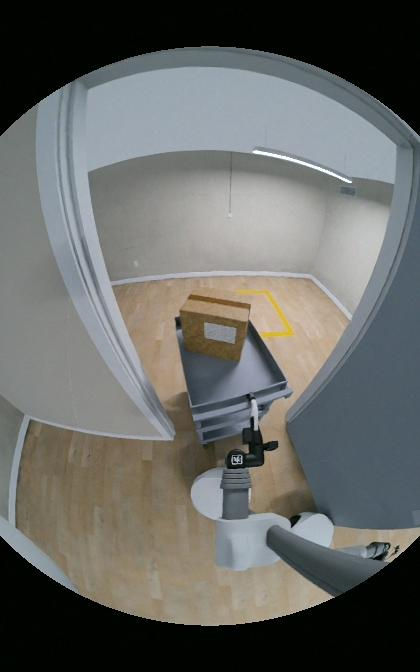

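{"method": "move", "body": {
  "blocking": false,
  "r2": {"base":{"translate_m":-0.55,"strafe_m":0.145},"pace":"default","contact_limits":{"translate_m":0.7}}
}}

{"method": "wait", "body": {
  "seconds": 3
}}

{"method": "move", "body": {
  "blocking": false,
  "r2": {"base":{"rotate_rad":0.16},"pace":"slow","contact_limits":{"rotate_rad":0.9}}
}}

{"method": "wait", "body": {
  "seconds": 1.0
}}

{"method": "wait", "body": {
  "seconds": 0.1,
  "cameras": ["r2_head_camera"]
}}

Scene clock: 870.07 s.
move: r2 moving
r1: as last shown
r1.base_tilt: forward=-1.6 right=+1.3
r1.lidar_m: 2.03 0.25 0.25 0.26 0.60 0.56 0.55 2.76 2.93 4.06 4.79 2.68
r1.motor_effort: lift_m=+22(22) arm_m=+4(4) wheel_0=+6(6) wheel_1=+1(1) wheel_2=-5(5)
r1.servo_current: wrist_yaw_rad=46(52) wrist_pitch_rad=39(46) wrist_roll_rad=46(59) gripper_m=46(46)
r1.contact_limits: translate_m 0.6
r1.wrist_depth_mm: - - - - - - - / - - - - - - - / - - - - - - - / - - - - - - - / - - - - - - - / - - 187 204 - - - / - 140 187 183 145 1576 1618
r2.base_odometry: x=-1.720 y=-3.529 heading=-2.237
r2.turned_by_wheels: +0.000
r2.turned_by_imu: +0.000
r2.base_tilt: forward=-0.7 right=+0.0
r2.lidar_m: 0.33 0.36 0.62 1.34 2.21 2.82 - 0.60 0.55 0.68 0.69 0.43
r2.base_status: translate_m moving; strafe_m moving
r2.joint_positions: lift_m=+0.690 arm_m=+0.000 wrist_yaw_rad=+0.000 wrist_pitch_rad=+0.008 wrist_roll_rad=+1.569 gripper_m=-0.034
r2.joint_status: not commanded
r2.measured_speeds: translate_m=-0.122 strafe_m=+0.032 rotate_rad=-0.001 lift_m=+0.000 arm_m=+0.000 wrist_yaw_rad=+0.000 wrist_pitch_rad=+0.000 wrist_roll_rad=+0.000
r2.motor_effort: lift_m=+21(21) arm_m=+3(4) wheel_0=-11(11) wheel_1=-6(8) wheel_2=+13(15)
r2.servo_current: wrist_yaw_rad=46(59) wrist_pitch_rad=52(52) wrist_roll_rad=52(52) gripper_m=85(104)
r2.contact_limits: translate_m 0.7
r2.hand_pose: x=+0.4593 y=-0.0874 z=+0.8657 quat_wxyz=(+0.708, +0.706, +0.003, -0.003) (m; r2's base frame)
r2.wrist_depth_mm: - - - 234 276 1366 1042 / - - - 260 265 1499 1138 / - - - 193 254 1708 535 / - - - 183 244 778 - / - - 462 178 236 - - / - - 185 169 177 - - / - - 496 - 218 - -
pictures: none

Scene clock: 872.90 s.
earlier move: r2 done
r1.base_odometry: x=-1.468 y=+1.432 heading=-1.827
r1.turned_by_wheels: +0.000
r1.turned_by_imu: +0.000
r1.base_tilt: forward=-1.6 right=+1.3
r1.lidar_m: 2.06 0.25 0.25 0.25 0.60 0.58 0.57 0.57 2.92 4.09 4.78 2.66
r1.base_status: not commanded
r1.joint_positions: lift_m=+0.500 arm_m=+0.000 wrist_yaw_rad=-0.003 wrist_pitch_rad=+0.002 wrist_roll_rad=+0.000 gripper_m=+0.000
r1.joint_status: not commanded
r1.measured_speeds: all 0
r1.motor_effort: lift_m=+22(22) arm_m=+4(4) wheel_0=+6(7) wheel_1=+1(1) wheel_2=-5(5)
r1.servo_current: wrist_yaw_rad=65(65) wrist_pitch_rad=46(52) wrist_roll_rad=59(65) gripper_m=46(52)
r1.contact_limits: translate_m 0.6
r1.hand_pose: x=+0.4590 y=-0.0882 z=+0.6774 quat_wxyz=(+1.000, +0.000, +0.001, -0.001) (m; r1's base frame)
r1.wrist_depth_mm: - - - - - - - / - - - - - - - / - - - - - - - / - - - - - - - / - - - - - - - / - - 186 204 - - - / - 140 187 183 145 1537 1618
r2.base_odometry: x=-1.293 y=-3.205 heading=-2.237
r2.turned_by_wheels: +0.000
r2.turned_by_imu: +0.001
r2.base_tilt: forward=-0.7 right=+0.0
r2.lidar_m: 0.38 0.42 1.29 1.99 2.04 2.55 - 4.51 3.00 0.56 0.58 0.42
r2.base_status: done
r2.joint_positions: lift_m=+0.690 arm_m=+0.000 wrist_yaw_rad=+0.003 wrist_pitch_rad=+0.008 wrist_roll_rad=+1.569 gripper_m=-0.034
r2.joint_status: not commanded
r2.measured_speeds: all 0
r2.motor_effort: lift_m=+21(21) arm_m=+1(4) wheel_0=-3(13) wheel_1=-5(9) wheel_2=+4(18)
r2.servo_current: wrist_yaw_rad=46(65) wrist_pitch_rad=52(59) wrist_roll_rad=33(65) gripper_m=91(104)
r2.contact_limits: translate_m 0.7
r2.hand_pose: x=+0.4595 y=-0.0866 z=+0.8657 quat_wxyz=(+0.708, +0.706, +0.004, -0.002) (m; r2's base frame)
r2.wrist_depth_mm: - - - 163 222 1499 1160 / - - - 163 223 1618 - / - - 564 165 224 - - / - - 459 167 227 - - / - - 492 168 229 - - / - - 186 169 179 - - / - - - - 232 - -
wait: 2.83 of 3 s (r2 has come to rest)
pictures: none

Scene clock: 873.40 s.
move: r2 moving
r1: as last shown
r1.lidar_m: 2.04 0.26 0.25 0.25 0.57 0.63 0.60 0.55 2.92 4.07 4.77 2.69
r1.servo_current: wrist_yaw_rad=59(65) wrist_pitch_rad=39(52) wrist_roll_rad=59(59) gripper_m=39(46)
r1.contact_limits: translate_m 0.6
r1.wrist_depth_mm: - - - - - - - / - - - - - - - / - - - - - - - / - - - - - - - / - - - - - - - / - - 186 203 - - - / - 140 189 183 145 1576 1576
r2.base_odometry: x=-1.293 y=-3.205 heading=-2.122
r2.turned_by_wheels: +0.115
r2.turned_by_imu: +0.112
r2.base_tilt: forward=-0.7 right=+0.1
r2.lidar_m: 0.41 0.45 1.42 1.99 2.08 2.80 - 3.97 0.73 0.56 0.98 0.39
r2.base_status: rotate_rad moving
r2.joint_positions: lift_m=+0.690 arm_m=+0.000 wrist_yaw_rad=-0.008 wrist_pitch_rad=+0.008 wrist_roll_rad=+1.569 gripper_m=-0.034
r2.joint_status: not commanded
r2.measured_speeds: translate_m=+0.000 strafe_m=+0.000 rotate_rad=+0.321 lift_m=+0.000 arm_m=+0.000 wrist_yaw_rad=+0.000 wrist_pitch_rad=+0.000 wrist_roll_rad=+0.000
r2.motor_effort: lift_m=+21(21) arm_m=-1(1) wheel_0=-11(15) wheel_1=-6(9) wheel_2=-9(14)
r2.servo_current: wrist_yaw_rad=46(59) wrist_pitch_rad=52(52) wrist_roll_rad=52(59) gripper_m=91(98)
r2.contact_limits: rotate_rad 0.9
r2.hand_pose: x=+0.4586 y=-0.0897 z=+0.8657 quat_wxyz=(+0.708, +0.706, +0.000, -0.006) (m; r2's base frame)
r2.wrist_depth_mm: - - - 147 203 1618 1098 / - - 591 151 208 768 - / - - 466 154 213 - - / - - 469 159 220 - - / - - 539 165 226 - - / - - 186 168 179 - - / - - - - 240 - 500
pictures: none

Scene clock: 874.00 s.
earlier move: r2 done
r1.base_odometry: x=-1.468 y=+1.432 heading=-1.827
r1.turned_by_wheels: +0.000
r1.turned_by_imu: +0.000
r1.base_tilt: forward=-1.6 right=+1.2
r1.lidar_m: 2.05 0.25 0.25 0.25 0.60 0.65 0.61 0.56 2.94 4.07 4.77 2.68
r1.base_status: not commanded
r1.joint_positions: lift_m=+0.500 arm_m=+0.000 wrist_yaw_rad=-0.003 wrist_pitch_rad=+0.002 wrist_roll_rad=+0.000 gripper_m=+0.000
r1.joint_status: not commanded
r1.measured_speeds: all 0
r1.motor_effort: lift_m=+22(22) arm_m=+4(4) wheel_0=+6(7) wheel_1=+0(1) wheel_2=-5(5)
r1.servo_current: wrist_yaw_rad=52(65) wrist_pitch_rad=39(52) wrist_roll_rad=52(65) gripper_m=39(52)
r1.contact_limits: translate_m 0.6
r1.hand_pose: x=+0.4590 y=-0.0882 z=+0.6774 quat_wxyz=(+1.000, +0.000, +0.001, -0.001) (m; r1's base frame)
r1.wrist_depth_mm: - - - - - - - / - - - - - - - / - - - - - - - / - - - - - - - / - - - - - - - / - - 187 203 - - - / - 139 187 183 145 1576 1618
r2.base_odometry: x=-1.293 y=-3.205 heading=-2.078
r2.turned_by_wheels: +0.044
r2.turned_by_imu: +0.043
r2.base_tilt: forward=-0.7 right=+0.1
r2.lidar_m: 0.43 0.47 1.49 1.98 2.08 2.95 - 3.79 0.70 0.55 0.97 0.38
r2.base_status: done
r2.joint_positions: lift_m=+0.690 arm_m=+0.000 wrist_yaw_rad=-0.003 wrist_pitch_rad=+0.008 wrist_roll_rad=+1.569 gripper_m=-0.034
r2.joint_status: not commanded
r2.measured_speeds: all 0
r2.motor_effort: lift_m=+21(21) arm_m=-3(4) wheel_0=-4(15) wheel_1=-5(9) wheel_2=-5(14)
r2.servo_current: wrist_yaw_rad=52(59) wrist_pitch_rad=52(59) wrist_roll_rad=39(59) gripper_m=91(98)
r2.contact_limits: rotate_rad 0.9
r2.hand_pose: x=+0.4590 y=-0.0883 z=+0.8657 quat_wxyz=(+0.708, +0.706, +0.002, -0.004) (m; r2's base frame)
r2.wrist_depth_mm: - - - 132 185 - - / - - 492 136 194 - - / - 445 433 143 204 - - / - - 496 151 214 - - / - - 603 158 224 - - / - - 184 167 179 - - / - - - - 247 - 484
wait: 0.60 of 1 s (r2 has come to rest)
pictures: none

Scene clock: 874.10 s.
r1.base_odometry: x=-1.468 y=+1.432 heading=-1.827
r1.turned_by_wheels: +0.000
r1.turned_by_imu: +0.000
r1.base_tilt: forward=-1.6 right=+1.3
r1.lidar_m: 2.07 0.25 0.25 0.25 0.62 0.67 0.62 0.55 2.94 4.08 4.78 2.69
r1.base_status: not commanded
r1.joint_positions: lift_m=+0.500 arm_m=+0.000 wrist_yaw_rad=-0.003 wrist_pitch_rad=+0.002 wrist_roll_rad=+0.000 gripper_m=+0.000
r1.joint_status: not commanded
r1.measured_speeds: all 0
r1.motor_effort: lift_m=+22(22) arm_m=+4(4) wheel_0=+6(7) wheel_1=+1(1) wheel_2=-5(5)
r1.servo_current: wrist_yaw_rad=52(65) wrist_pitch_rad=39(52) wrist_roll_rad=59(65) gripper_m=52(52)
r1.contact_limits: translate_m 0.6
r1.hand_pose: x=+0.4590 y=-0.0882 z=+0.6774 quat_wxyz=(+1.000, +0.000, +0.001, -0.001) (m; r1's base frame)
r1.wrist_depth_mm: - - - - - - - / - - - - - - - / - - - - - - - / - - - - - - - / - - - - - - - / - - 186 204 - - - / - 140 187 183 145 1537 1576
r2.base_odometry: x=-1.293 y=-3.205 heading=-2.078
r2.turned_by_wheels: +0.000
r2.turned_by_imu: +0.000
r2.base_tilt: forward=-0.6 right=+0.1
r2.lidar_m: 0.41 0.47 1.47 1.99 2.11 2.93 - 3.79 0.69 0.54 0.98 0.41
r2.base_status: done
r2.joint_positions: lift_m=+0.690 arm_m=+0.000 wrist_yaw_rad=-0.003 wrist_pitch_rad=+0.008 wrist_roll_rad=+1.569 gripper_m=-0.034
r2.joint_status: not commanded
r2.measured_speeds: all 0
r2.motor_effort: lift_m=+21(21) arm_m=-3(4) wheel_0=-4(15) wheel_1=-5(9) wheel_2=-5(14)
r2.servo_current: wrist_yaw_rad=52(59) wrist_pitch_rad=46(59) wrist_roll_rad=39(59) gripper_m=98(98)
r2.contact_limits: rotate_rad 0.9
r2.hand_pose: x=+0.4590 y=-0.0883 z=+0.8657 quat_wxyz=(+0.708, +0.706, +0.002, -0.004) (m; r2's base frame)
r2.wrist_depth_mm: - - - 132 186 - - / - - 492 136 195 - - / - 445 436 143 206 - - / - - 492 151 214 - - / - - 603 158 224 - - / - - 183 167 179 - - / - - - - 249 - 484
wait: 0.10 s; no rest
pictures: r2_head_camera
Images, in order (width x height): r2_head_camera 420x560.

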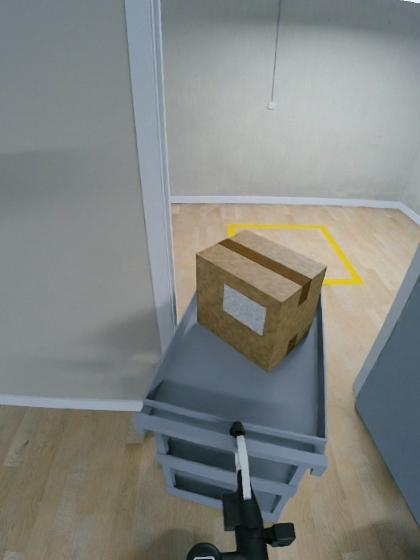

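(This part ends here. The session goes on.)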